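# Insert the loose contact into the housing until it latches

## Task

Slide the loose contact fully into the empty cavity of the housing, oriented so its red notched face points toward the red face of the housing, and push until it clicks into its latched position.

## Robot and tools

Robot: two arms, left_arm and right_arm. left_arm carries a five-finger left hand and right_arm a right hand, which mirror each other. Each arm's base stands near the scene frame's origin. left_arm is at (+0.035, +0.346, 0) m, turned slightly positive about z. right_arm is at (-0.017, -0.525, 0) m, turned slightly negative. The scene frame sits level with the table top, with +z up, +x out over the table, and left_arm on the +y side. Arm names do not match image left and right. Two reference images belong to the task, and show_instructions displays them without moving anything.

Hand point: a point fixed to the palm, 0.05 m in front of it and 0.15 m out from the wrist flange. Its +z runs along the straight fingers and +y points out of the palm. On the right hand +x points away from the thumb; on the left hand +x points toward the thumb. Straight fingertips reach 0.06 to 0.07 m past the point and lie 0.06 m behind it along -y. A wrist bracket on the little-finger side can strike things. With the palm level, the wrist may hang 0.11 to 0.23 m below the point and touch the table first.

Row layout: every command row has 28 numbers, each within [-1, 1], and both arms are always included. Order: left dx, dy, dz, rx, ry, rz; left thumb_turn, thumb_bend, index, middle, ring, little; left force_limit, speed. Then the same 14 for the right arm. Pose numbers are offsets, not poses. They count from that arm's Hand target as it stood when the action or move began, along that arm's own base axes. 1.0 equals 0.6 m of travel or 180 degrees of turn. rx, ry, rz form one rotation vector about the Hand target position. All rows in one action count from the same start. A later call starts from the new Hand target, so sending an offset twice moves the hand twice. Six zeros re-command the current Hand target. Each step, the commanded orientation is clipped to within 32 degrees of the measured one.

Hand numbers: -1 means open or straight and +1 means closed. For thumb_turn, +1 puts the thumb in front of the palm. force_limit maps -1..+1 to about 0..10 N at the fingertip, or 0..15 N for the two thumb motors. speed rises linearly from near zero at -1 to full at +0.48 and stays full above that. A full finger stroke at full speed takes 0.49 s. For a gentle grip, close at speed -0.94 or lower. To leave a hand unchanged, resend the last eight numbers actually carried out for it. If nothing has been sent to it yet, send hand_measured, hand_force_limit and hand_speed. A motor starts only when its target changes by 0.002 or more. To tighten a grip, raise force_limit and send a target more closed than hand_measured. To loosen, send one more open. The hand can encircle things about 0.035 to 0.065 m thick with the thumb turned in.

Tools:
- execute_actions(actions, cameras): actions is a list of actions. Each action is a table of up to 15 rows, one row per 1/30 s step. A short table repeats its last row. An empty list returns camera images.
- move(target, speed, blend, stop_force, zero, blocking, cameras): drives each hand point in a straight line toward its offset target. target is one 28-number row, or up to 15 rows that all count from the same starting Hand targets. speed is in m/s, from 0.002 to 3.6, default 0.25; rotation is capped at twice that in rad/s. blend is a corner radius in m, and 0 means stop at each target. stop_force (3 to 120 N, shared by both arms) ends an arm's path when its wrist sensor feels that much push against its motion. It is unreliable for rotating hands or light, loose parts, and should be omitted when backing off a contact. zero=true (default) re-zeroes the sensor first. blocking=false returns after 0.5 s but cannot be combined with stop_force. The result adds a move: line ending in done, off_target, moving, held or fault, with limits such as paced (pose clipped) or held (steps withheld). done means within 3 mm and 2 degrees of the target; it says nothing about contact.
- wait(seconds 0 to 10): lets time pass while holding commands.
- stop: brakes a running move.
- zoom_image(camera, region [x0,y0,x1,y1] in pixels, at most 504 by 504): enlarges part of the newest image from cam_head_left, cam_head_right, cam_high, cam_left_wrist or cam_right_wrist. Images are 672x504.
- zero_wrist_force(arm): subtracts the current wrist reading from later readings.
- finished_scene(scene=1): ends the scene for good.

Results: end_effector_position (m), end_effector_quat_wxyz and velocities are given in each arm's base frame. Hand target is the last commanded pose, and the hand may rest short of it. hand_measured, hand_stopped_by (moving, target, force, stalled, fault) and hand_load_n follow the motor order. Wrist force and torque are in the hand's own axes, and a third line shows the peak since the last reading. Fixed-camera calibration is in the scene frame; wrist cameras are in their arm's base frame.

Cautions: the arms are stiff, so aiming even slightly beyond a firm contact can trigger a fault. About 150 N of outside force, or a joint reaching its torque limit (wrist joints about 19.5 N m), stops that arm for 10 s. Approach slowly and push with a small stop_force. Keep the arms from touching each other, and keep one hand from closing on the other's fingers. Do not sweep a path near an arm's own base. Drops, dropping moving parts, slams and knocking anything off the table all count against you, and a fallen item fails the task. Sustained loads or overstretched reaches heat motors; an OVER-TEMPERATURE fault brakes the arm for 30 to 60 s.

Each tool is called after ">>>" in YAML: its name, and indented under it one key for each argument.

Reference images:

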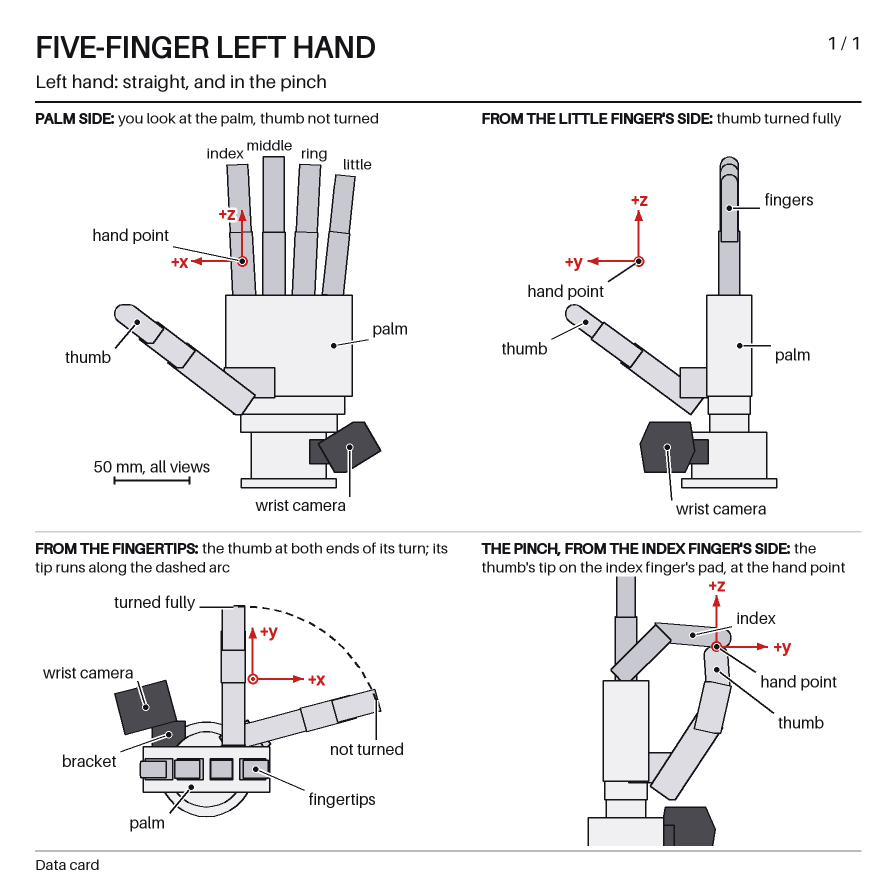

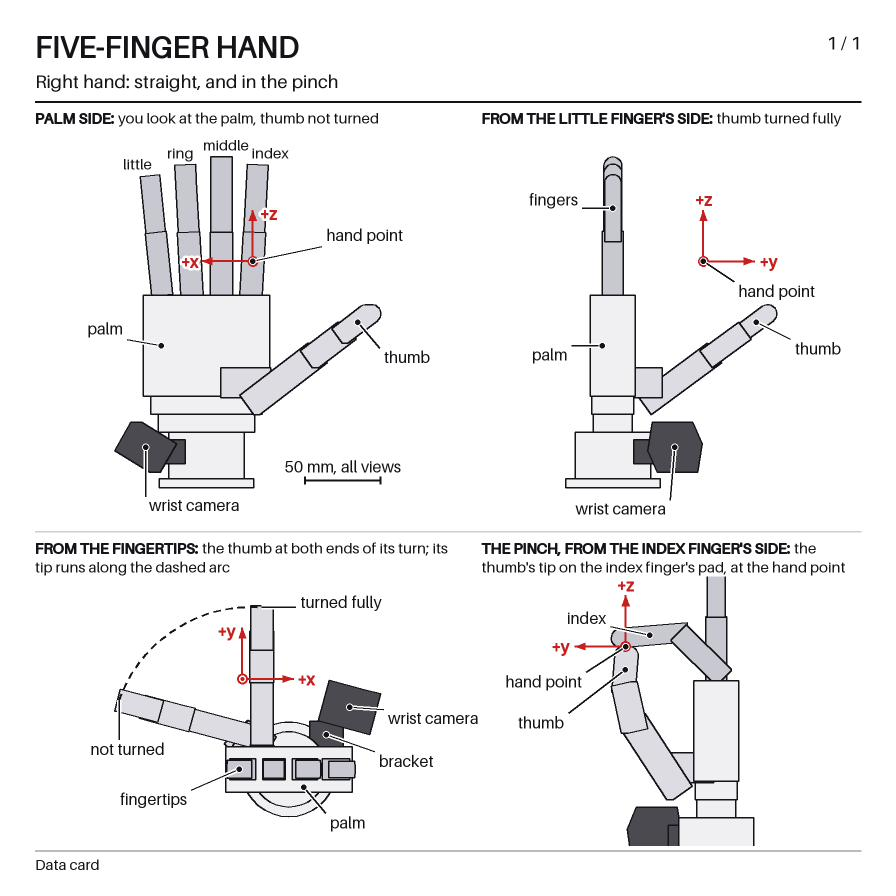

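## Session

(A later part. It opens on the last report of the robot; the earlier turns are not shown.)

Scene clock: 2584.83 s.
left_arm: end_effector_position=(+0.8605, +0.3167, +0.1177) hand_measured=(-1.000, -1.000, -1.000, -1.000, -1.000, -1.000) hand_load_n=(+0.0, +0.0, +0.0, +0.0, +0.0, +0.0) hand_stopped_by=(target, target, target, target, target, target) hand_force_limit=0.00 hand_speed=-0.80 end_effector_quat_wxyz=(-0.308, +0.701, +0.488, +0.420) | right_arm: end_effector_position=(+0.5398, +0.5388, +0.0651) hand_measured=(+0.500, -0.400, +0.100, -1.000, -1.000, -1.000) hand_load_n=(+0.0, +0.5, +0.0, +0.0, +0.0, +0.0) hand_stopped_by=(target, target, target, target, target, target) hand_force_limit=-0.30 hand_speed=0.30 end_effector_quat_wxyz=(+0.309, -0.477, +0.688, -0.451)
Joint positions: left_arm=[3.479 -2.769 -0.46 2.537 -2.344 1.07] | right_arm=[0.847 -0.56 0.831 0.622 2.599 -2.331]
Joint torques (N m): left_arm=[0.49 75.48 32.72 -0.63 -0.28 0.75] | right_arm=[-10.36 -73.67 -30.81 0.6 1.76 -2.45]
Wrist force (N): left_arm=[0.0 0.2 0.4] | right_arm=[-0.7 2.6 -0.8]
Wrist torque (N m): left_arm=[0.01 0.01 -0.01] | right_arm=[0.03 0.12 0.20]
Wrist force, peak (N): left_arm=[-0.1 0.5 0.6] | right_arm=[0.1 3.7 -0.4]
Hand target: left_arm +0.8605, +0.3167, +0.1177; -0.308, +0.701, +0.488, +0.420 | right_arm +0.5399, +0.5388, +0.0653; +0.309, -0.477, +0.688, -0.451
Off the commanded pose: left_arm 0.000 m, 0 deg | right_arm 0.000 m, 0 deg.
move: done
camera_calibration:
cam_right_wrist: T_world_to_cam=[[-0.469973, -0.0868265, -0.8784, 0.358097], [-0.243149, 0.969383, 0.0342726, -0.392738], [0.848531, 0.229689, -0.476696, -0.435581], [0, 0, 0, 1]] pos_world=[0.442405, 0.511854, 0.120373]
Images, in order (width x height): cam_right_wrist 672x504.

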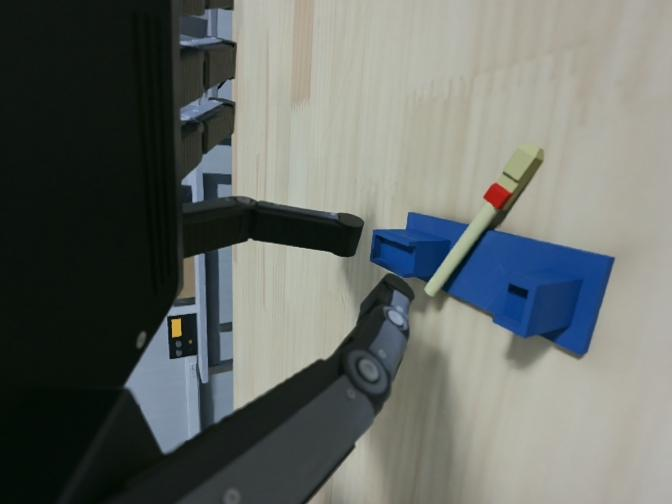

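>>> move:
  target: [0,0,0,0,0,0,-1,-1,-1,-1,-1,-1,0,-0.8,-0.0667,0.035,-0.022,0,0,0,0.5,-0.4,-1,-1,-1,-1,-0.3,0.3]
  speed: 0.1
  cameras: ["cam_right_wrist"]

>>> zoom_image:
  camera: "cam_right_wrist"
  region: [320, 80, 520, 250]

Scene clock: 2743.77 s.
left_arm: end_effector_position=(+0.8605, +0.3167, +0.1177) hand_measured=(-1.000, -1.000, -1.000, -1.000, -1.000, -1.000) hand_load_n=(+0.0, +0.0, +0.0, +0.0, +0.0, +0.0) hand_stopped_by=(target, target, target, target, target, target) hand_force_limit=0.00 hand_speed=-0.80 end_effector_quat_wxyz=(-0.308, +0.701, +0.488, +0.420) | right_arm: end_effector_position=(+0.4999, +0.5598, +0.0521) hand_measured=(+0.500, -0.400, -1.000, -1.000, -1.000, -1.000) hand_load_n=(+0.0, +0.0, -0.5, +0.0, +0.0, +0.0) hand_stopped_by=(target, target, target, target, target, target) hand_force_limit=-0.30 hand_speed=0.30 end_effector_quat_wxyz=(+0.309, -0.477, +0.688, -0.451)
Joint positions: left_arm=[3.479 -2.769 -0.46 2.537 -2.344 1.07] | right_arm=[0.914 -0.526 0.818 0.694 2.639 -2.223]
Joint torques (N m): left_arm=[0.29 75.05 33.5 -0.49 -0.24 0.67] | right_arm=[-6.19 -73.43 -16.8 -0.02 -1 -1.7]
Wrist force (N): left_arm=[0.0 0.3 0.3] | right_arm=[-0.9 2.8 -0.9]
Wrist torque (N m): left_arm=[0.03 0.01 -0.01] | right_arm=[0.07 0.12 0.23]
Wrist force, peak (N): left_arm=[-0.1 0.6 0.4] | right_arm=[-1.0 3.8 -1.5]
Hand target: left_arm +0.8605, +0.3167, +0.1177; -0.308, +0.701, +0.488, +0.420 | right_arm +0.4999, +0.5598, +0.0521; +0.309, -0.477, +0.688, -0.451
Off the commanded pose: left_arm 0.000 m, 0 deg | right_arm 0.000 m, 0 deg.
move: done
camera_calibration:
cam_right_wrist: T_world_to_cam=[[-0.469973, -0.0868265, -0.8784, 0.329749], [-0.243149, 0.969383, 0.0342726, -0.422351], [0.848531, 0.229689, -0.476696, -0.412745], [0, 0, 0, 1]] pos_world=[0.402505, 0.532854, 0.107373]
Images, in order (width x height): cam_right_wrist 672x504.

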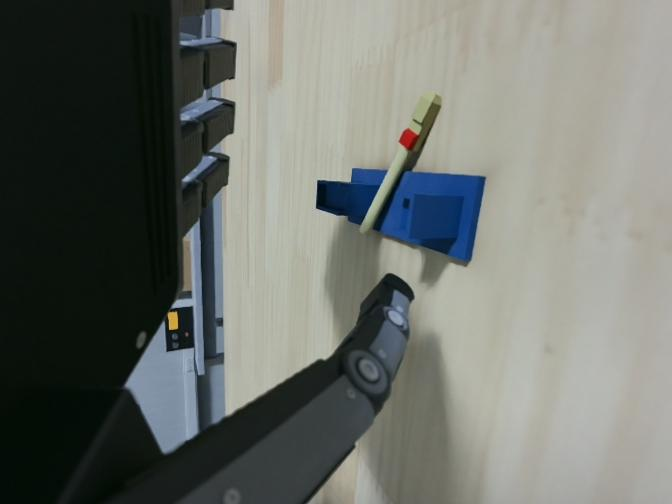

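Scaled by 2.520.

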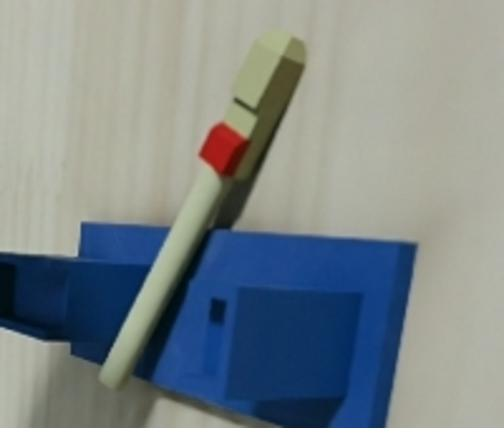

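>>> move:
  target:
    - [0,0,0,0,0,0,-1,-1,-1,-1,-1,-1,0,-0.8,0.052,-0.0975,-0.003,0,0,-0.0233,0.5,-0.4,0.2,-1,-1,-1,-0.3,0.3]
    - [0,0,0,0,0,0,-1,-1,-1,-1,-1,-1,0,-0.8,0.052,-0.0975,-0.0402,0,0,-0.0233,0.5,-0.4,0.2,-1,-1,-1,-0.3,0.3]
  speed: [0.1,0.05]
  cameras: ["cam_right_wrist"]

>>> zoom_image:
  camera: "cam_right_wrist"
  region: [306, 181, 486, 341]

Scene clock: 2889.90 s.
left_arm: end_effector_position=(+0.8605, +0.3167, +0.1177) hand_measured=(-1.000, -1.000, -1.000, -1.000, -1.000, -1.000) hand_load_n=(+0.0, +0.0, +0.0, +0.0, +0.0, +0.0) hand_stopped_by=(target, target, target, target, target, target) hand_force_limit=0.00 hand_speed=-0.80 end_effector_quat_wxyz=(-0.308, +0.701, +0.488, +0.420) | right_arm: end_effector_position=(+0.5311, +0.5013, +0.0278) hand_measured=(+0.500, -0.400, +0.200, -1.000, -1.000, -1.000) hand_load_n=(+0.0, +0.0, +0.0, +0.0, +0.0, +0.0) hand_stopped_by=(target, target, target, target, target, target) hand_force_limit=-0.30 hand_speed=0.30 end_effector_quat_wxyz=(+0.293, -0.452, +0.705, -0.462)
Joint positions: left_arm=[3.479 -2.769 -0.46 2.537 -2.344 1.07] | right_arm=[0.829 -0.569 0.966 0.573 2.632 -2.242]
Joint torques (N m): left_arm=[0.42 75.3 33.84 -0.5 -0.15 0.62] | right_arm=[10.87 -70.78 -31.15 4.91 3.35 -0.74]
Wrist force (N): left_arm=[-0.1 0.4 0.0] | right_arm=[-0.8 2.9 -0.8]
Wrist torque (N m): left_arm=[0.05 0.01 -0.01] | right_arm=[0.10 0.11 0.44]
Wrist force, peak (N): left_arm=[0.1 0.6 0.3] | right_arm=[-1.6 3.1 -1.7]
Hand target: left_arm +0.8605, +0.3167, +0.1177; -0.308, +0.701, +0.488, +0.420 | right_arm +0.5311, +0.5013, +0.0279; +0.293, -0.452, +0.705, -0.462
Off the commanded pose: left_arm 0.000 m, 0 deg | right_arm 0.000 m, 0 deg.
move: done
camera_calibration:
cam_right_wrist: T_world_to_cam=[[-0.475131, -0.0521998, -0.878366, 0.303328], [-0.171626, 0.984564, 0.0343256, -0.402837], [0.863015, 0.167059, -0.476755, -0.413603], [0, 0, 0, 1]] pos_world=[0.431929, 0.481549, 0.0830728]
Images, in order (width x height): cam_right_wrist 672x504.

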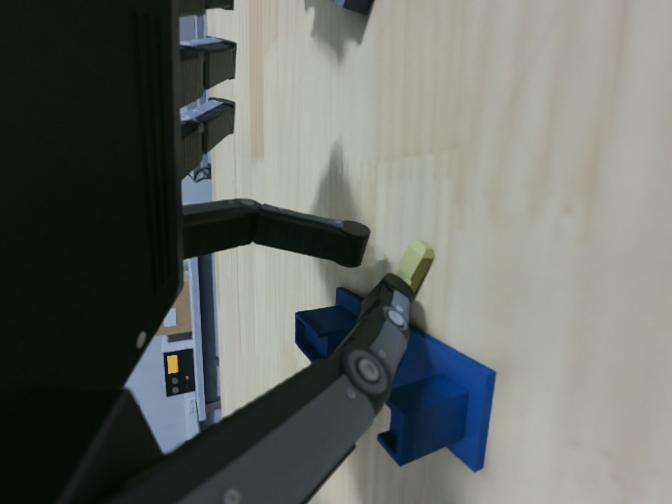

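Scaled by 2.800.

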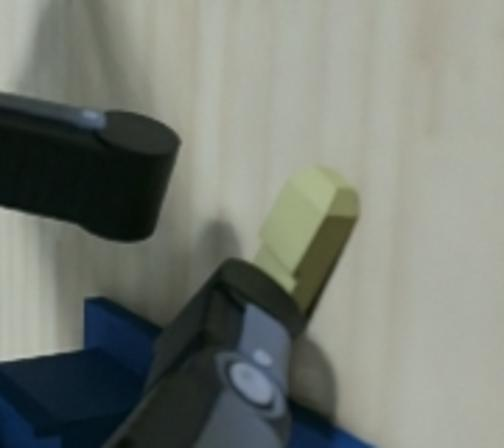

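>>> move:
  target: [0,0,0,0,0,0,-1,-1,-1,-1,-1,-1,0,-0.8,0,0,-0.0265,0,0,0,0.5,-0.4,0.2,-1,-1,-1,-0.3,0.3]
  speed: 0.015
  stop_force: 3
  cameras: ["cam_right_wrist"]

>>> zoom_image:
  camera: "cam_right_wrist"
  region: [306, 181, 486, 341]

Scene clock: 2910.37 s.
left_arm: end_effector_position=(+0.8605, +0.3167, +0.1177) hand_measured=(-1.000, -1.000, -1.000, -1.000, -1.000, -1.000) hand_load_n=(+0.0, -0.5, +0.0, +0.0, +0.0, +0.0) hand_stopped_by=(target, target, target, target, target, target) hand_force_limit=0.00 hand_speed=-0.80 end_effector_quat_wxyz=(-0.308, +0.701, +0.488, +0.420) | right_arm: end_effector_position=(+0.5311, +0.5013, +0.0232) hand_measured=(+0.500, -0.400, +0.200, -1.000, -1.000, -1.000) hand_load_n=(+1.0, -1.0, +0.0, +0.0, +0.0, +0.0) hand_stopped_by=(target, target, target, target, target, target) hand_force_limit=-0.30 hand_speed=0.30 end_effector_quat_wxyz=(+0.293, -0.452, +0.705, -0.462)
Joint positions: left_arm=[3.479 -2.769 -0.46 2.537 -2.344 1.07] | right_arm=[0.829 -0.564 0.968 0.565 2.632 -2.242]
Joint torques (N m): left_arm=[0.64 75.38 33.36 -0.54 -0.17 0.73] | right_arm=[4.17 -70.53 -30.13 4.86 3.38 -1.18]
Wrist force (N): left_arm=[-0.1 0.1 0.1] | right_arm=[-0.7 0.2 -2.6]
Wrist torque (N m): left_arm=[0.00 0.02 -0.01] | right_arm=[-0.05 0.06 0.43]
Wrist force, peak (N): left_arm=[-0.2 -0.1 0.5] | right_arm=[-0.7 -3.4 -5.2]
Hand target: left_arm +0.8605, +0.3167, +0.1177; -0.308, +0.701, +0.488, +0.420 | right_arm +0.5311, +0.5013, +0.0232; +0.293, -0.452, +0.705, -0.462 (not the last commanded pose)
Off the commanded pose: left_arm 0.000 m, 0 deg | right_arm 0.011 m, 0 deg.
move: contact (right_arm)
camera_calibration:
cam_right_wrist: T_world_to_cam=[[-0.475046, -0.0522306, -0.878409, 0.299316], [-0.17165, 0.984561, 0.0342861, -0.402647], [0.863057, 0.167066, -0.476677, -0.41591], [0, 0, 0, 1]] pos_world=[0.432029, 0.481549, 0.0784728]
Images, in order (width x height): cam_right_wrist 672x504.

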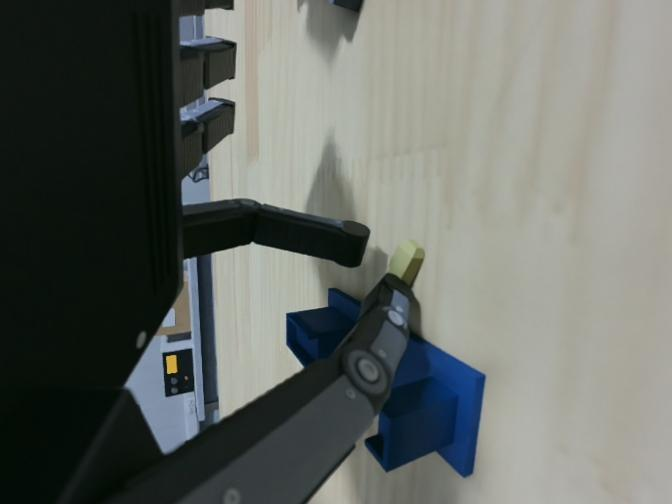

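Scaled by 2.800.

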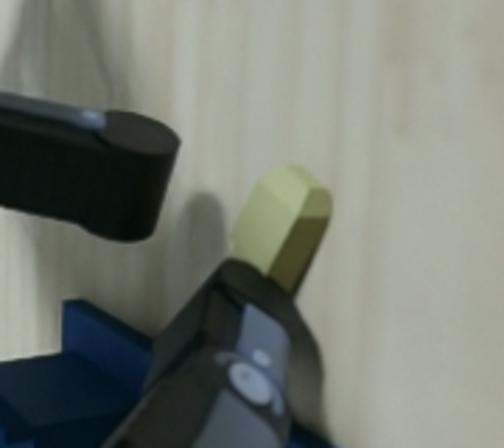

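>>> wait:
  seconds: 0.1
  cameras: ["cam_head_left","cam_high","cam_right_wrist"]

>>> zoom_image:
  camera: "cam_high"
  region: [270, 200, 400, 300]

>>> zoom_image:
  camera: "cam_head_left"
  region: [300, 200, 430, 300]

Scene clock: 2967.83 s.
left_arm: end_effector_position=(+0.8605, +0.3167, +0.1177) hand_measured=(-1.000, -1.000, -1.000, -1.000, -1.000, -1.000) hand_load_n=(-0.5, +0.0, +0.0, +0.0, +0.0, +0.0) hand_stopped_by=(target, target, target, target, target, target) hand_force_limit=0.00 hand_speed=-0.80 end_effector_quat_wxyz=(-0.308, +0.701, +0.488, +0.420) | right_arm: end_effector_position=(+0.5311, +0.5013, +0.0232) hand_measured=(+0.500, -0.400, +0.200, -1.000, -1.000, -1.000) hand_load_n=(+0.5, -1.0, +0.0, +0.0, +0.0, +0.0) hand_stopped_by=(target, target, target, target, target, target) hand_force_limit=-0.30 hand_speed=0.30 end_effector_quat_wxyz=(+0.293, -0.452, +0.705, -0.462)
Joint positions: left_arm=[3.479 -2.769 -0.46 2.537 -2.344 1.07] | right_arm=[0.829 -0.564 0.968 0.565 2.632 -2.242]
Joint torques (N m): left_arm=[0.42 75.28 33.55 -0.44 -0.13 0.73] | right_arm=[-8.61 -70.17 -29.78 4.29 3.4 -0.55]
Wrist force (N): left_arm=[-0.1 0.2 0.2] | right_arm=[-1.1 0.4 -2.7]
Wrist torque (N m): left_arm=[0.01 0.03 -0.01] | right_arm=[-0.01 0.12 0.42]
Wrist force, peak (N): left_arm=[-0.4 0.5 -0.2] | right_arm=[-1.3 0.7 -2.8]
Hand target: left_arm +0.8605, +0.3167, +0.1177; -0.308, +0.701, +0.488, +0.420 | right_arm +0.5311, +0.5013, +0.0232; +0.293, -0.452, +0.705, -0.462 (not the last commanded pose)
Off the commanded pose: left_arm 0.000 m, 0 deg | right_arm 0.011 m, 0 deg.
wait: 0.10 s; at rest from the start
camera_calibration:
cam_right_wrist: T_world_to_cam=[[-0.475046, -0.0522306, -0.878409, 0.299316], [-0.17165, 0.984561, 0.0342861, -0.402647], [0.863057, 0.167066, -0.476677, -0.41591], [0, 0, 0, 1]] pos_world=[0.432029, 0.481549, 0.0784728]
Images, in order (width x height): cam_head_left 672x504, cam_high 672x504, cam_right_wrist 672x504.

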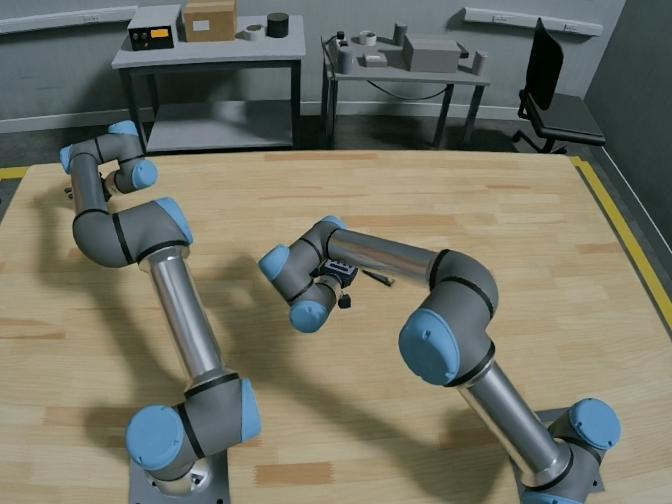

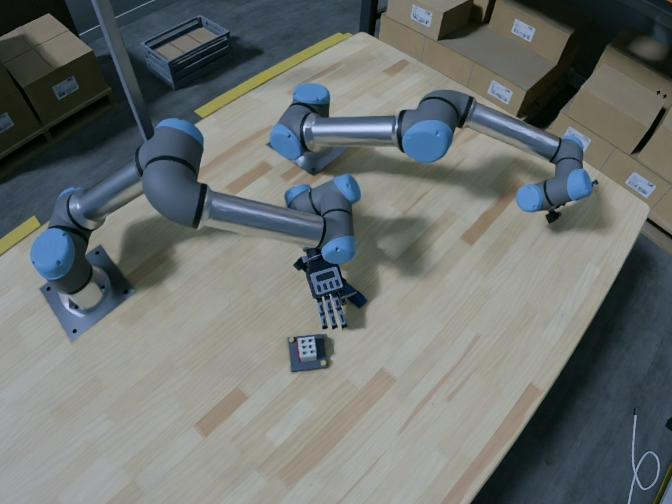

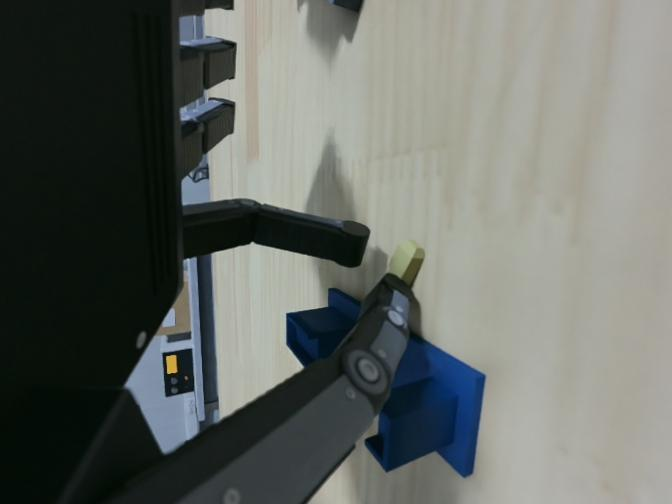

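Scaled by 3.877.

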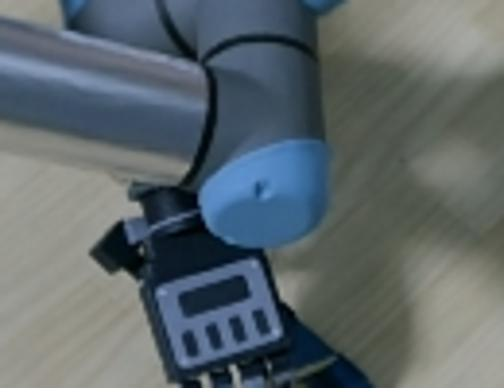

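Scaled by 3.877.

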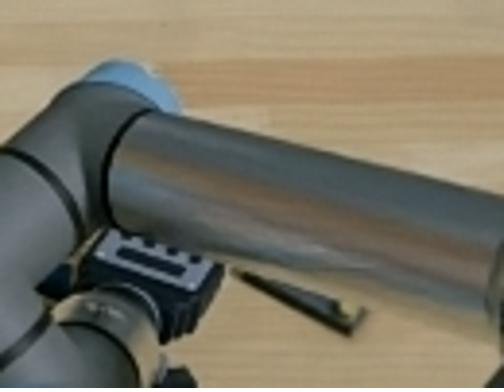

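>>> move:
  target:
    - [0,0,0,0,0,0,-1,-1,-1,-1,-1,-1,0,-0.8,0,0,0.0167,0,0,0,0.5,-0.4,0.2,-1,-1,-1,-0.3,0.3]
    - [0,0,0,0,0,0,-1,-1,-1,-1,-1,-1,0,-0.8,-0.0333,-0.0833,0.0083,0,0,0,0.5,-0.4,0.2,-1,-1,-1,-0.3,0.3]
  speed: [0.03,0.08]
  cameras: ["cam_right_wrist"]

>>> move:
  target: [0,0,0,0,0,0,-1,-1,-1,-1,-1,-1,0,-0.8,0,0,-0.04,0,0,0,0.5,-0.4,0.2,-1,-1,-1,-0.3,0.3]
  speed: 0.02
  stop_force: 3
  cameras: ["cam_right_wrist"]

Scene clock: 3065.03 s.
left_arm: end_effector_position=(+0.8605, +0.3167, +0.1177) hand_measured=(-1.000, -1.000, -1.000, -1.000, -1.000, -1.000) hand_load_n=(+0.0, -0.5, +0.0, +0.0, +0.0, +0.0) hand_stopped_by=(target, target, target, target, target, target) hand_force_limit=0.00 hand_speed=-0.80 end_effector_quat_wxyz=(-0.308, +0.701, +0.488, +0.420) | right_arm: end_effector_position=(+0.5112, +0.4513, +0.0282) hand_measured=(+0.500, -0.400, +0.200, -1.000, -1.000, -1.000) hand_load_n=(+0.0, +0.0, +0.0, +0.0, +0.0, -0.5) hand_stopped_by=(target, target, target, target, target, target) hand_force_limit=-0.30 hand_speed=0.30 end_effector_quat_wxyz=(+0.293, -0.452, +0.705, -0.462)
Joint positions: left_arm=[3.479 -2.769 -0.46 2.537 -2.344 1.07] | right_arm=[0.796 -0.709 1.23 0.402 2.613 -2.296]
Joint torques (N m): left_arm=[0.18 75 33.86 -0.36 -0.23 0.77] | right_arm=[11.05 -54.03 -15.74 3.82 3.11 2.43]
Wrist force (N): left_arm=[-0.1 0.0 0.2] | right_arm=[-0.9 3.1 -0.7]
Wrist torque (N m): left_arm=[-0.01 0.02 -0.01] | right_arm=[0.08 0.13 0.40]
Wrist force, peak (N): left_arm=[-0.4 0.6 -0.1] | right_arm=[-1.1 3.2 -1.0]
Hand target: left_arm +0.8605, +0.3167, +0.1177; -0.308, +0.701, +0.488, +0.420 | right_arm +0.5111, +0.4513, +0.0282; +0.293, -0.452, +0.705, -0.462
Off the commanded pose: left_arm 0.000 m, 0 deg | right_arm 0.000 m, 0 deg.
move: done
camera_calibration:
cam_right_wrist: T_world_to_cam=[[-0.475072, -0.052057, -0.878406, 0.291579], [-0.171654, 0.984553, 0.0344888, -0.357018], [0.863042, 0.167167, -0.476669, -0.388036], [0, 0, 0, 1]] pos_world=[0.412129, 0.431549, 0.0834726]
Images, in order (width x height): cam_right_wrist 672x504.

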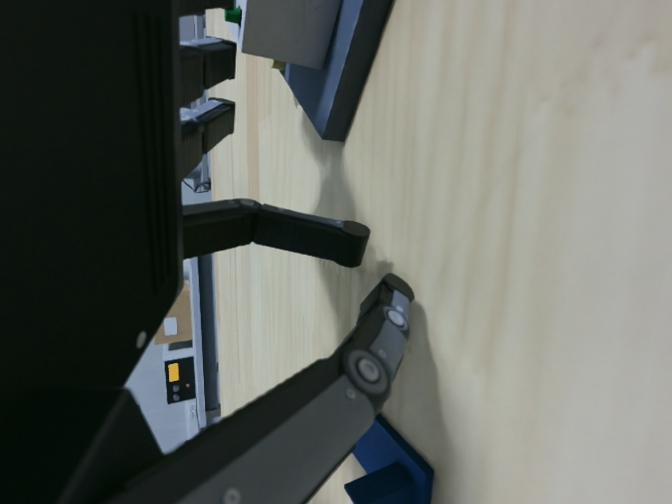

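Scene clock: 3066.30 s.
left_arm: end_effector_position=(+0.8605, +0.3167, +0.1177) hand_measured=(-1.000, -1.000, -1.000, -1.000, -1.000, -1.000) hand_load_n=(-0.5, +0.0, +0.0, +0.0, +0.0, +0.0) hand_stopped_by=(target, target, target, target, target, target) hand_force_limit=0.00 hand_speed=-0.80 end_effector_quat_wxyz=(-0.308, +0.701, +0.488, +0.420) | right_arm: end_effector_position=(+0.5111, +0.4514, +0.0236) hand_measured=(+0.500, -0.400, +0.200, -1.000, -1.000, -1.000) hand_load_n=(-0.5, +0.0, +0.0, +0.0, +0.0, +0.0) hand_stopped_by=(target, target, target, target, target, target) hand_force_limit=-0.30 hand_speed=0.30 end_effector_quat_wxyz=(+0.293, -0.452, +0.705, -0.462)
Joint positions: left_arm=[3.479 -2.769 -0.46 2.537 -2.344 1.07] | right_arm=[0.796 -0.704 1.232 0.394 2.613 -2.295]
Joint torques (N m): left_arm=[0.14 75.46 33.63 -0.49 -0.08 0.69] | right_arm=[-3.77 -65.91 -29.03 3.57 3.37 2.03]
Wrist force (N): left_arm=[-0.2 0.0 -0.1] | right_arm=[-1.3 2.8 -3.3]
Wrist torque (N m): left_arm=[-0.01 0.04 -0.01] | right_arm=[0.23 0.27 0.36]
Wrist force, peak (N): left_arm=[-0.2 0.5 0.3] | right_arm=[-1.6 0.2 -5.9]
Hand target: left_arm +0.8605, +0.3167, +0.1177; -0.308, +0.701, +0.488, +0.420 | right_arm +0.5112, +0.4513, +0.0236; +0.293, -0.452, +0.705, -0.462 (not the last commanded pose)
Off the commanded pose: left_arm 0.000 m, 0 deg | right_arm 0.019 m, 0 deg.
move: contact (right_arm)
camera_calibration:
cam_right_wrist: T_world_to_cam=[[-0.475057, -0.0521443, -0.878409, 0.287528], [-0.171695, 0.984549, 0.0344101, -0.35695], [0.863042, 0.167165, -0.47667, -0.390159], [0, 0, 0, 1]] pos_world=[0.412029, 0.431649, 0.0788727]
Images, in order (width x height): cam_right_wrist 672x504.

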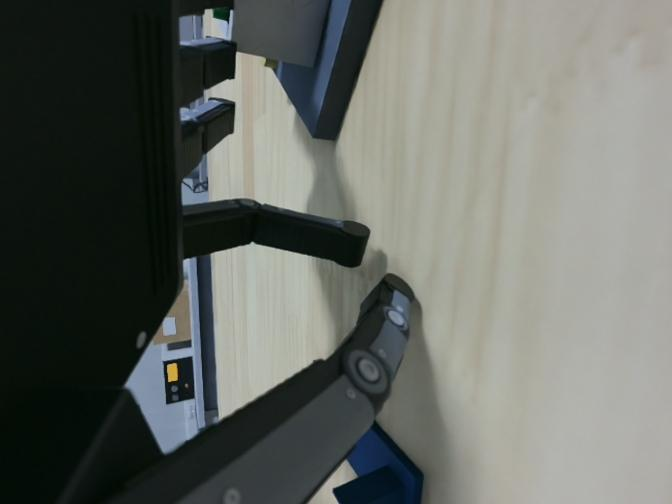

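>>> move:
  target:
    - [0,0,0,0,0,0,-1,-1,-1,-1,-1,-1,0,-0.8,-0.01,0.005,0.04,0,0,0,0.5,-0.4,0.2,-1,-1,-1,-0.3,0.3]
    - [0,0,0,0,0,0,-1,-1,-1,-1,-1,-1,0,-0.8,-0.1083,0.065,0.0233,0,0,0,0.5,-0.4,0.2,-1,-1,-1,-0.3,0.3]
  speed: [0.04,0.1]

>>> move:
  target: [0,0,0,0,0,0,-1,-1,-1,-1,-1,-1,0,-0.8,0,0,-0.06,0,0,0,0.5,-0.4,0.2,-1,-1,-1,-0.3,0.3]
  speed: 0.02
  stop_force: 4
  cameras: ["cam_right_wrist"]

Scene clock: 3096.67 s.
left_arm: end_effector_position=(+0.8605, +0.3167, +0.1177) hand_measured=(-1.000, -1.000, -1.000, -1.000, -1.000, -1.000) hand_load_n=(+0.0, +0.0, +0.0, +0.0, +0.0, +0.0) hand_stopped_by=(target, target, target, target, target, target) hand_force_limit=0.00 hand_speed=-0.80 end_effector_quat_wxyz=(-0.308, +0.701, +0.488, +0.420) | right_arm: end_effector_position=(+0.4462, +0.4903, +0.0375) hand_measured=(+0.500, -0.400, +0.200, -1.000, -1.000, -1.000) hand_load_n=(+0.0, +0.0, +0.0, +0.0, +0.0, +0.0) hand_stopped_by=(target, target, target, target, target, target) hand_force_limit=-0.30 hand_speed=0.30 end_effector_quat_wxyz=(+0.293, -0.452, +0.705, -0.462)
Joint positions: left_arm=[3.479 -2.769 -0.46 2.537 -2.344 1.07] | right_arm=[0.924 -0.667 1.171 0.622 2.68 -2.066]
Joint torques (N m): left_arm=[0.33 75.42 33.51 -0.38 -0.15 0.71] | right_arm=[-4.6 -68.4 -13.12 1.06 -0.79 -0.79]
Wrist force (N): left_arm=[0.4 0.1 0.3] | right_arm=[-0.8 2.6 -1.0]
Wrist torque (N m): left_arm=[-0.01 -0.04 0.03] | right_arm=[0.04 0.11 0.18]
Wrist force, peak (N): left_arm=[-0.3 0.5 0.2] | right_arm=[-1.4 2.9 -3.4]
Hand target: left_arm +0.8605, +0.3167, +0.1177; -0.308, +0.701, +0.488, +0.420 | right_arm +0.4462, +0.4903, +0.0376; +0.293, -0.452, +0.705, -0.462
Off the commanded pose: left_arm 0.000 m, 0 deg | right_arm 0.000 m, 0 deg.
move: done

Scene clock: 3098.67 s.
left_arm: end_effector_position=(+0.8605, +0.3167, +0.1177) hand_measured=(-1.000, -1.000, -1.000, -1.000, -1.000, -1.000) hand_load_n=(+0.0, +0.0, +0.0, +0.0, +0.0, +0.0) hand_stopped_by=(target, target, target, target, target, target) hand_force_limit=0.00 hand_speed=-0.80 end_effector_quat_wxyz=(-0.308, +0.701, +0.488, +0.420) | right_arm: end_effector_position=(+0.4462, +0.4903, +0.0186) hand_measured=(+0.500, -0.400, +0.200, -1.000, -1.000, -1.000) hand_load_n=(-0.5, -1.0, +0.0, +0.0, +0.0, +0.0) hand_stopped_by=(target, target, target, target, target, target) hand_force_limit=-0.30 hand_speed=0.30 end_effector_quat_wxyz=(+0.293, -0.452, +0.705, -0.462)
Joint positions: left_arm=[3.479 -2.769 -0.46 2.537 -2.344 1.07] | right_arm=[0.924 -0.643 1.179 0.59 2.68 -2.065]
Joint torques (N m): left_arm=[0.6 75.33 33.79 -0.37 -0.21 0.78] | right_arm=[-9.69 -66.3 -27.75 5.06 -0.74 2.03]
Wrist force (N): left_arm=[-0.1 0.1 -0.2] | right_arm=[0.0 -0.6 -3.2]
Wrist torque (N m): left_arm=[0.03 0.02 -0.01] | right_arm=[-0.18 0.09 0.14]
Wrist force, peak (N): left_arm=[0.0 0.5 0.1] | right_arm=[0.8 -6.9 -9.3]
Hand target: left_arm +0.8605, +0.3167, +0.1177; -0.308, +0.701, +0.488, +0.420 | right_arm +0.4462, +0.4903, +0.0186; +0.293, -0.452, +0.705, -0.462 (not the last commanded pose)
Off the commanded pose: left_arm 0.000 m, 0 deg | right_arm 0.017 m, 0 deg.
move: contact (right_arm)
camera_calibration:
cam_right_wrist: T_world_to_cam=[[-0.475069, -0.0520979, -0.878405, 0.254267], [-0.171588, 0.984568, 0.0344057, -0.406283], [0.863057, 0.167069, -0.476677, -0.342906], [0, 0, 0, 1]] pos_world=[0.347029, 0.470549, 0.0738727]
Images, in order (width x height): cam_right_wrist 672x504.

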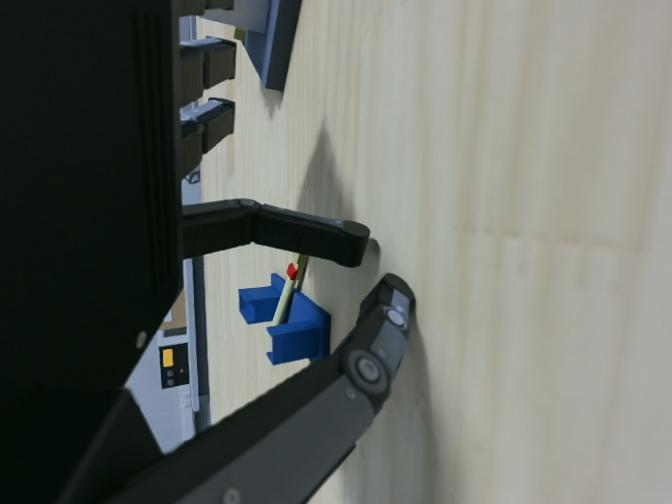

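>>> move:
  target: [0,0,0,0,0,0,-1,-1,-1,-1,-1,-1,0,-0.8,0,0,0.015,0,0,0,-1,-0.4,0.41,-1,-1,-1,-0.3,0.3]
  speed: 0.03

>>> move:
  target: [0,0,0,0,0,0,-1,-1,-1,-1,-1,-1,0,-0.8,0,0,-0.04,0,0,0,-1,-0.4,0.41,-1,-1,-1,-0.3,0.3]
  speed: 0.015
  stop_force: 4
  cameras: ["cam_right_wrist"]

Scene clock: 3158.40 s.
left_arm: end_effector_position=(+0.8605, +0.3167, +0.1177) hand_measured=(-1.000, -1.000, -1.000, -1.000, -1.000, -1.000) hand_load_n=(+0.0, +0.0, +0.0, +0.0, +0.0, +0.0) hand_stopped_by=(target, target, target, target, target, target) hand_force_limit=0.00 hand_speed=-0.80 end_effector_quat_wxyz=(-0.308, +0.701, +0.488, +0.420) | right_arm: end_effector_position=(+0.4462, +0.4903, +0.0277) hand_measured=(-1.000, -0.400, +0.410, -1.000, -1.000, -1.000) hand_load_n=(+0.0, +0.0, +0.0, +0.0, +0.0, +0.0) hand_stopped_by=(target, target, target, target, target, target) hand_force_limit=-0.30 hand_speed=0.30 end_effector_quat_wxyz=(+0.293, -0.452, +0.705, -0.462)
Joint positions: left_arm=[3.479 -2.769 -0.46 2.537 -2.344 1.07] | right_arm=[0.924 -0.655 1.175 0.606 2.68 -2.065]
Joint torques (N m): left_arm=[0.6 75.48 34.2 -0.44 -0.18 0.82] | right_arm=[-7.92 -50.25 -21.97 0.26 -0.27 0.7]
Wrist force (N): left_arm=[-0.2 0.3 0.0] | right_arm=[-0.7 2.8 -0.7]
Wrist torque (N m): left_arm=[0.04 0.02 -0.02] | right_arm=[0.05 0.09 0.18]
Wrist force, peak (N): left_arm=[0.4 0.4 0.3] | right_arm=[0.0 -0.6 -3.7]
Hand target: left_arm +0.8605, +0.3167, +0.1177; -0.308, +0.701, +0.488, +0.420 | right_arm +0.4462, +0.4903, +0.0276; +0.293, -0.452, +0.705, -0.462
Off the commanded pose: left_arm 0.000 m, 0 deg | right_arm 0.000 m, 0 deg.
move: done

Scene clock: 3160.87 s.
left_arm: end_effector_position=(+0.8605, +0.3167, +0.1177) hand_measured=(-1.000, -1.000, -1.000, -1.000, -1.000, -1.000) hand_load_n=(+0.0, +0.0, +0.0, +0.0, +0.0, +0.0) hand_stopped_by=(target, target, target, target, target, target) hand_force_limit=0.00 hand_speed=-0.80 end_effector_quat_wxyz=(-0.308, +0.701, +0.488, +0.420) | right_arm: end_effector_position=(+0.4462, +0.4903, +0.0079) hand_measured=(-1.000, -0.400, +0.410, -1.000, -1.000, -1.000) hand_load_n=(+0.0, +0.0, -1.0, +0.0, +0.0, +0.0) hand_stopped_by=(target, target, target, target, target, target) hand_force_limit=-0.30 hand_speed=0.30 end_effector_quat_wxyz=(+0.293, -0.452, +0.705, -0.462)
Joint positions: left_arm=[3.479 -2.769 -0.46 2.537 -2.344 1.07] | right_arm=[0.924 -0.629 1.182 0.573 2.68 -2.065]
Joint torques (N m): left_arm=[0 75.5 33.99 -0.43 -0.07 0.9] | right_arm=[-6.35 -67.03 -28.46 4.97 0.46 2.32]
Wrist force (N): left_arm=[0.1 0.1 0.2] | right_arm=[0.7 0.7 -1.7]
Wrist torque (N m): left_arm=[0.00 0.00 0.00] | right_arm=[-0.02 0.08 0.15]
Wrist force, peak (N): left_arm=[-0.3 0.6 0.0] | right_arm=[0.9 -9.3 -2.6]
Hand target: left_arm +0.8605, +0.3167, +0.1177; -0.308, +0.701, +0.488, +0.420 | right_arm +0.4462, +0.4903, +0.0079; +0.293, -0.452, +0.705, -0.462 (not the last commanded pose)
Off the commanded pose: left_arm 0.000 m, 0 deg | right_arm 0.004 m, 0 deg.
move: contact (right_arm)
camera_calibration:
cam_right_wrist: T_world_to_cam=[[-0.475069, -0.0520979, -0.878405, 0.244868], [-0.171588, 0.984568, 0.0344057, -0.405915], [0.863057, 0.167069, -0.476677, -0.348006], [0, 0, 0, 1]] pos_world=[0.347029, 0.470549, 0.0631727]
Images, in order (width x height): cam_right_wrist 672x504.

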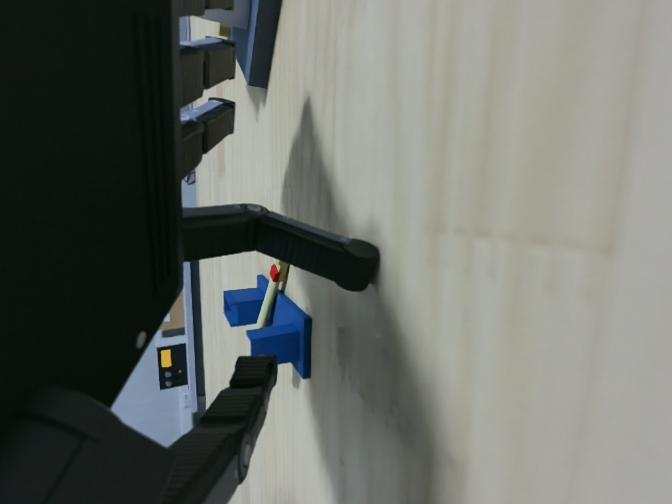

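>>> move:
  target: [0,0,0,0,0,0,-1,-1,-1,-1,-1,-1,0,-0.8,0,0,0.05,0,0,0,0.6,-0.2,-0.1,-1,-1,-1,-0.3,0.3]
  speed: 0.05
  cameras: ["cam_right_wrist"]

>>> zoom_image:
  camera: "cam_right_wrist"
  region: [286, 181, 486, 341]

>>> move:
  target: [0,0,0,0,0,0,-1,-1,-1,-1,-1,-1,0,-0.8,0,0,0,0,0,0,0.6,-0.2,0.8,-1,-1,-1,-0.9,-0.9]
  speed: 0.05
  cameras: ["cam_right_wrist"]

>>> zoom_image:
  camera: "cam_right_wrist"
  region: [286, 181, 486, 341]

Scene clock: 3246.10 s.
left_arm: end_effector_position=(+0.8605, +0.3167, +0.1177) hand_measured=(-1.000, -1.000, -1.000, -1.000, -1.000, -1.000) hand_load_n=(+0.0, +0.0, -0.5, +0.0, +0.0, +0.5) hand_stopped_by=(target, target, target, target, target, target) hand_force_limit=0.00 hand_speed=-0.80 end_effector_quat_wxyz=(-0.308, +0.701, +0.488, +0.420) | right_arm: end_effector_position=(+0.4462, +0.4904, +0.0380) hand_measured=(+0.600, -0.200, -0.100, -1.000, -1.000, -1.000) hand_load_n=(+0.0, +0.0, +0.0, +0.0, +0.0, +0.0) hand_stopped_by=(target, target, target, target, target, target) hand_force_limit=-0.30 hand_speed=0.30 end_effector_quat_wxyz=(+0.293, -0.452, +0.705, -0.462)
Joint positions: left_arm=[3.479 -2.769 -0.46 2.537 -2.344 1.07] | right_arm=[0.924 -0.668 1.17 0.623 2.68 -2.066]
Joint torques (N m): left_arm=[0.32 75.01 34.31 -0.38 -0.15 0.87] | right_arm=[-8.25 -50.49 -14.81 0.08 0.06 1.47]
Wrist force (N): left_arm=[-0.1 0.2 0.0] | right_arm=[-0.9 2.5 -0.7]
Wrist torque (N m): left_arm=[0.03 0.02 -0.01] | right_arm=[0.02 0.11 0.17]
Wrist force, peak (N): left_arm=[-0.1 0.4 0.7] | right_arm=[-0.6 -7.1 -11.9]
Hand target: left_arm +0.8605, +0.3167, +0.1177; -0.308, +0.701, +0.488, +0.420 | right_arm +0.4462, +0.4903, +0.0379; +0.293, -0.452, +0.705, -0.462
Off the commanded pose: left_arm 0.000 m, 0 deg | right_arm 0.000 m, 0 deg.
move: done
camera_calibration:
cam_right_wrist: T_world_to_cam=[[-0.47498, -0.0521297, -0.878451, 0.27135], [-0.171698, 0.984548, 0.0344115, -0.406985], [0.863084, 0.167173, -0.476592, -0.333828], [0, 0, 0, 1]] pos_world=[0.347129, 0.470649, 0.0932727]
Images, in order (width x height): cam_right_wrist 672x504.

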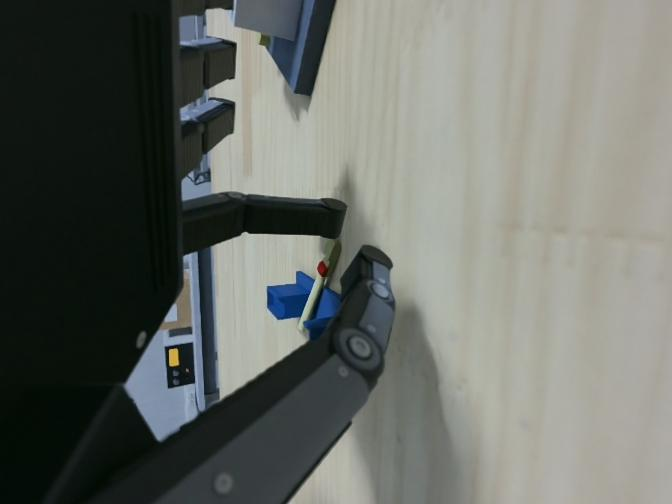

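Scaled by 2.520.

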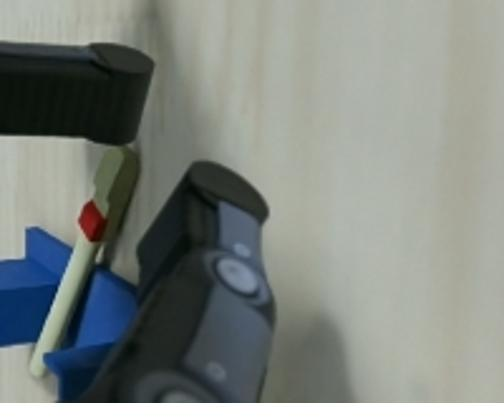

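Scene clock: 3247.67 s.
left_arm: end_effector_position=(+0.8605, +0.3167, +0.1177) hand_measured=(-1.000, -1.000, -1.000, -1.000, -1.000, -1.000) hand_load_n=(+0.0, +0.0, +0.0, +0.0, +0.0, +0.0) hand_stopped_by=(target, target, target, target, target, target) hand_force_limit=0.00 hand_speed=-0.80 end_effector_quat_wxyz=(-0.308, +0.701, +0.488, +0.420) | right_arm: end_effector_position=(+0.4462, +0.4903, +0.0379) hand_measured=(+0.600, -0.200, +0.262, -1.000, -1.000, -1.000) hand_load_n=(+0.0, +0.5, +2.0, +0.0, +0.0, +0.0) hand_stopped_by=(target, target, force, target, target, target) hand_force_limit=-0.90 hand_speed=-0.90 end_effector_quat_wxyz=(+0.293, -0.452, +0.705, -0.462)
Joint positions: left_arm=[3.479 -2.769 -0.46 2.537 -2.344 1.07] | right_arm=[0.924 -0.668 1.17 0.623 2.68 -2.065]
Joint torques (N m): left_arm=[0.47 75.33 34.39 -0.35 -0.05 0.86] | right_arm=[-8.55 -49.59 -14.27 0.34 -0.34 2.45]
Wrist force (N): left_arm=[-0.3 0.4 0.3] | right_arm=[-1.0 2.5 -0.7]
Wrist torque (N m): left_arm=[0.04 0.05 -0.02] | right_arm=[0.01 0.13 0.17]
Wrist force, peak (N): left_arm=[-0.4 0.4 -0.1] | right_arm=[-0.9 3.0 -0.5]
Hand target: left_arm +0.8605, +0.3167, +0.1177; -0.308, +0.701, +0.488, +0.420 | right_arm +0.4462, +0.4903, +0.0379; +0.293, -0.452, +0.705, -0.462
Off the commanded pose: left_arm 0.000 m, 0 deg | right_arm 0.000 m, 0 deg.
move: done
camera_calibration:
cam_right_wrist: T_world_to_cam=[[-0.475069, -0.0520979, -0.878405, 0.271221], [-0.171588, 0.984568, 0.0344057, -0.406947], [0.863057, 0.167069, -0.476677, -0.333706], [0, 0, 0, 1]] pos_world=[0.347029, 0.470549, 0.0931727]
Images, in order (width x height): cam_right_wrist 672x504.

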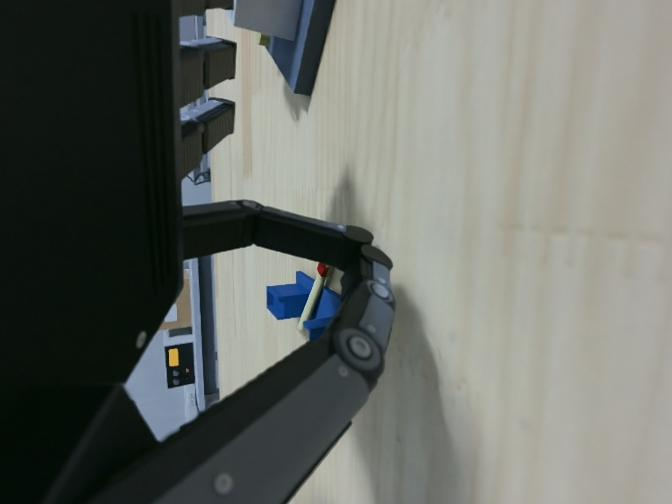

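Scaled by 2.520.

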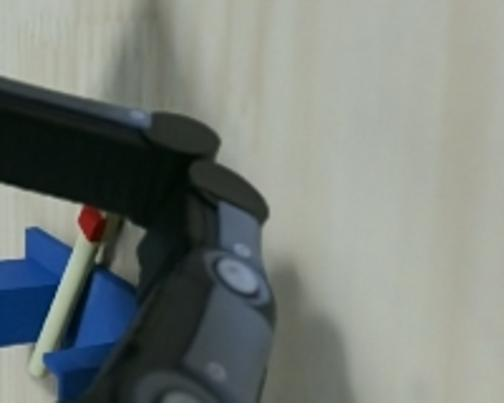

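>>> move:
  target: [0,0,0,0,0,0,-1,-1,-1,-1,-1,-1,0,-0.8,0.1198,0.0273,-0.01,0,0,0,0.6,-0.2,0.0,-1,-1,-1,-0.3,0.3]
  speed: 0.1
  cameras: ["cam_right_wrist"]

>>> zoom_image:
  camera: "cam_right_wrist"
  region: [286, 181, 486, 341]

Scene clock: 3301.40 s.
left_arm: end_effector_position=(+0.8605, +0.3167, +0.1177) hand_measured=(-1.000, -1.000, -1.000, -1.000, -1.000, -1.000) hand_load_n=(+0.0, +0.0, +0.0, +0.0, +0.0, +0.0) hand_stopped_by=(target, target, target, target, target, target) hand_force_limit=0.00 hand_speed=-0.80 end_effector_quat_wxyz=(-0.308, +0.701, +0.488, +0.420) | right_arm: end_effector_position=(+0.5180, +0.5066, +0.0318) hand_measured=(+0.600, -0.200, +0.000, -1.000, -1.000, -1.000) hand_load_n=(+0.0, +0.0, +0.0, -0.5, +0.0, +0.0) hand_stopped_by=(target, target, target, target, target, target) hand_force_limit=-0.30 hand_speed=0.30 end_effector_quat_wxyz=(+0.293, -0.452, +0.705, -0.462)
Joint positions: left_arm=[3.479 -2.769 -0.46 2.537 -2.344 1.07] | right_arm=[0.85 -0.571 0.966 0.607 2.644 -2.206]
Joint torques (N m): left_arm=[0.57 75.52 34.53 -0.37 0.02 0.97] | right_arm=[10.51 -69.37 -26.16 1.58 4.52 1.08]
Wrist force (N): left_arm=[-0.3 0.3 0.0] | right_arm=[-0.8 3.0 -0.6]
Wrist torque (N m): left_arm=[0.05 0.05 -0.03] | right_arm=[0.09 0.09 0.44]
Wrist force, peak (N): left_arm=[0.1 0.6 0.1] | right_arm=[-0.9 3.1 -0.7]
Hand target: left_arm +0.8605, +0.3167, +0.1177; -0.308, +0.701, +0.488, +0.420 | right_arm +0.5180, +0.5067, +0.0319; +0.293, -0.452, +0.705, -0.462
Off the commanded pose: left_arm 0.000 m, 0 deg | right_arm 0.000 m, 0 deg.
move: done
camera_calibration:
cam_right_wrist: T_world_to_cam=[[-0.475259, -0.0521759, -0.878297, 0.300983], [-0.17153, 0.984581, 0.0343277, -0.410571], [0.862964, 0.166969, -0.476881, -0.401302], [0, 0, 0, 1]] pos_world=[0.418929, 0.486949, 0.0870728]
Images, in order (width x height): cam_right_wrist 672x504.

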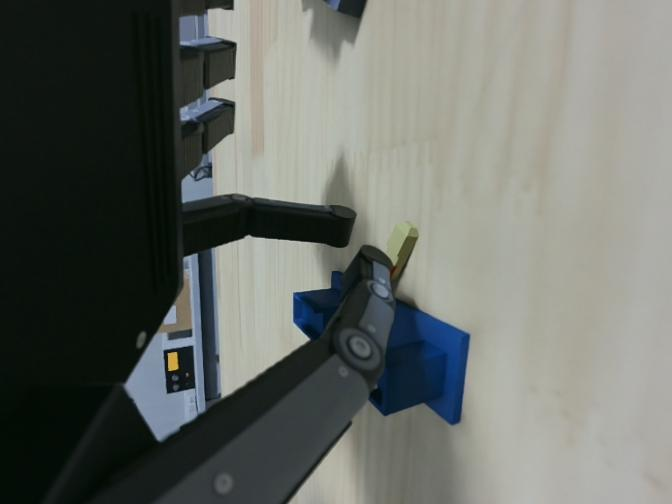

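Scaled by 2.520.

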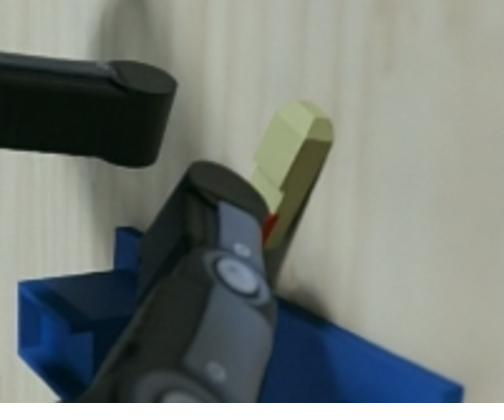

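>>> move:
  target: [0,0,0,0,0,0,-1,-1,-1,-1,-1,-1,0,-0.8,0,0,-0.0323,0,0,0,0.6,-0.2,0.0,-1,-1,-1,-0.3,0.3]
  speed: 0.015
  stop_force: 4
  cameras: ["cam_right_wrist"]

>>> zoom_image:
  camera: "cam_right_wrist"
  region: [286, 181, 486, 341]

Scene clock: 3316.47 s.
left_arm: end_effector_position=(+0.8605, +0.3167, +0.1177) hand_measured=(-1.000, -1.000, -1.000, -1.000, -1.000, -1.000) hand_load_n=(+0.0, +0.0, +0.0, +0.0, +0.0, +0.0) hand_stopped_by=(target, target, target, target, target, target) hand_force_limit=0.00 hand_speed=-0.80 end_effector_quat_wxyz=(-0.308, +0.701, +0.488, +0.420) | right_arm: end_effector_position=(+0.5180, +0.5067, +0.0144) hand_measured=(+0.600, -0.200, +0.000, -1.000, -1.000, -1.000) hand_load_n=(+0.0, +0.0, -0.5, +0.0, +0.0, +0.0) hand_stopped_by=(target, target, target, target, target, target) hand_force_limit=-0.30 hand_speed=0.30 end_effector_quat_wxyz=(+0.293, -0.452, +0.705, -0.462)
Joint positions: left_arm=[3.479 -2.769 -0.46 2.537 -2.344 1.07] | right_arm=[0.85 -0.551 0.975 0.578 2.644 -2.206]
Joint torques (N m): left_arm=[0.45 75.36 34.61 -0.27 -0.12 0.91] | right_arm=[10.44 -71.18 -31.07 4.64 -1.08 0.66]
Wrist force (N): left_arm=[-0.3 0.2 0.0] | right_arm=[-0.8 1.4 -1.7]
Wrist torque (N m): left_arm=[0.02 0.05 -0.02] | right_arm=[0.10 0.18 0.22]
Wrist force, peak (N): left_arm=[0.1 0.4 0.5] | right_arm=[-0.1 -9.4 -6.4]
Hand target: left_arm +0.8605, +0.3167, +0.1177; -0.308, +0.701, +0.488, +0.420 | right_arm +0.5180, +0.5067, +0.0144; +0.293, -0.452, +0.705, -0.462 (not the last commanded pose)
Off the commanded pose: left_arm 0.000 m, 0 deg | right_arm 0.002 m, 0 deg.
move: contact (right_arm)
camera_calibration:
cam_right_wrist: T_world_to_cam=[[-0.475069, -0.0520979, -0.878405, 0.28559], [-0.171588, 0.984568, 0.0344057, -0.409948], [0.863057, 0.167069, -0.476677, -0.409702], [0, 0, 0, 1]] pos_world=[0.418929, 0.486949, 0.0696727]
Images, in order (width x height): cam_right_wrist 672x504.

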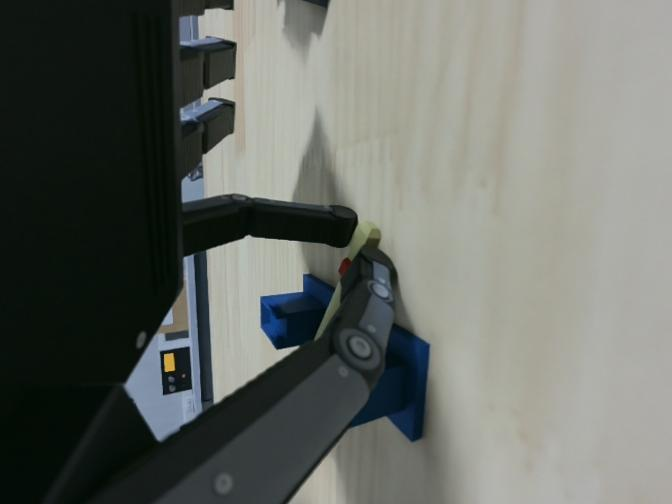

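Scaled by 2.520.

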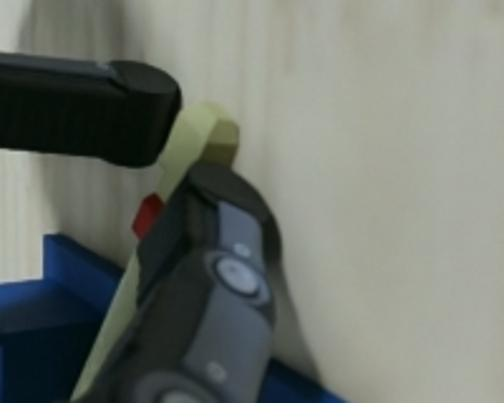

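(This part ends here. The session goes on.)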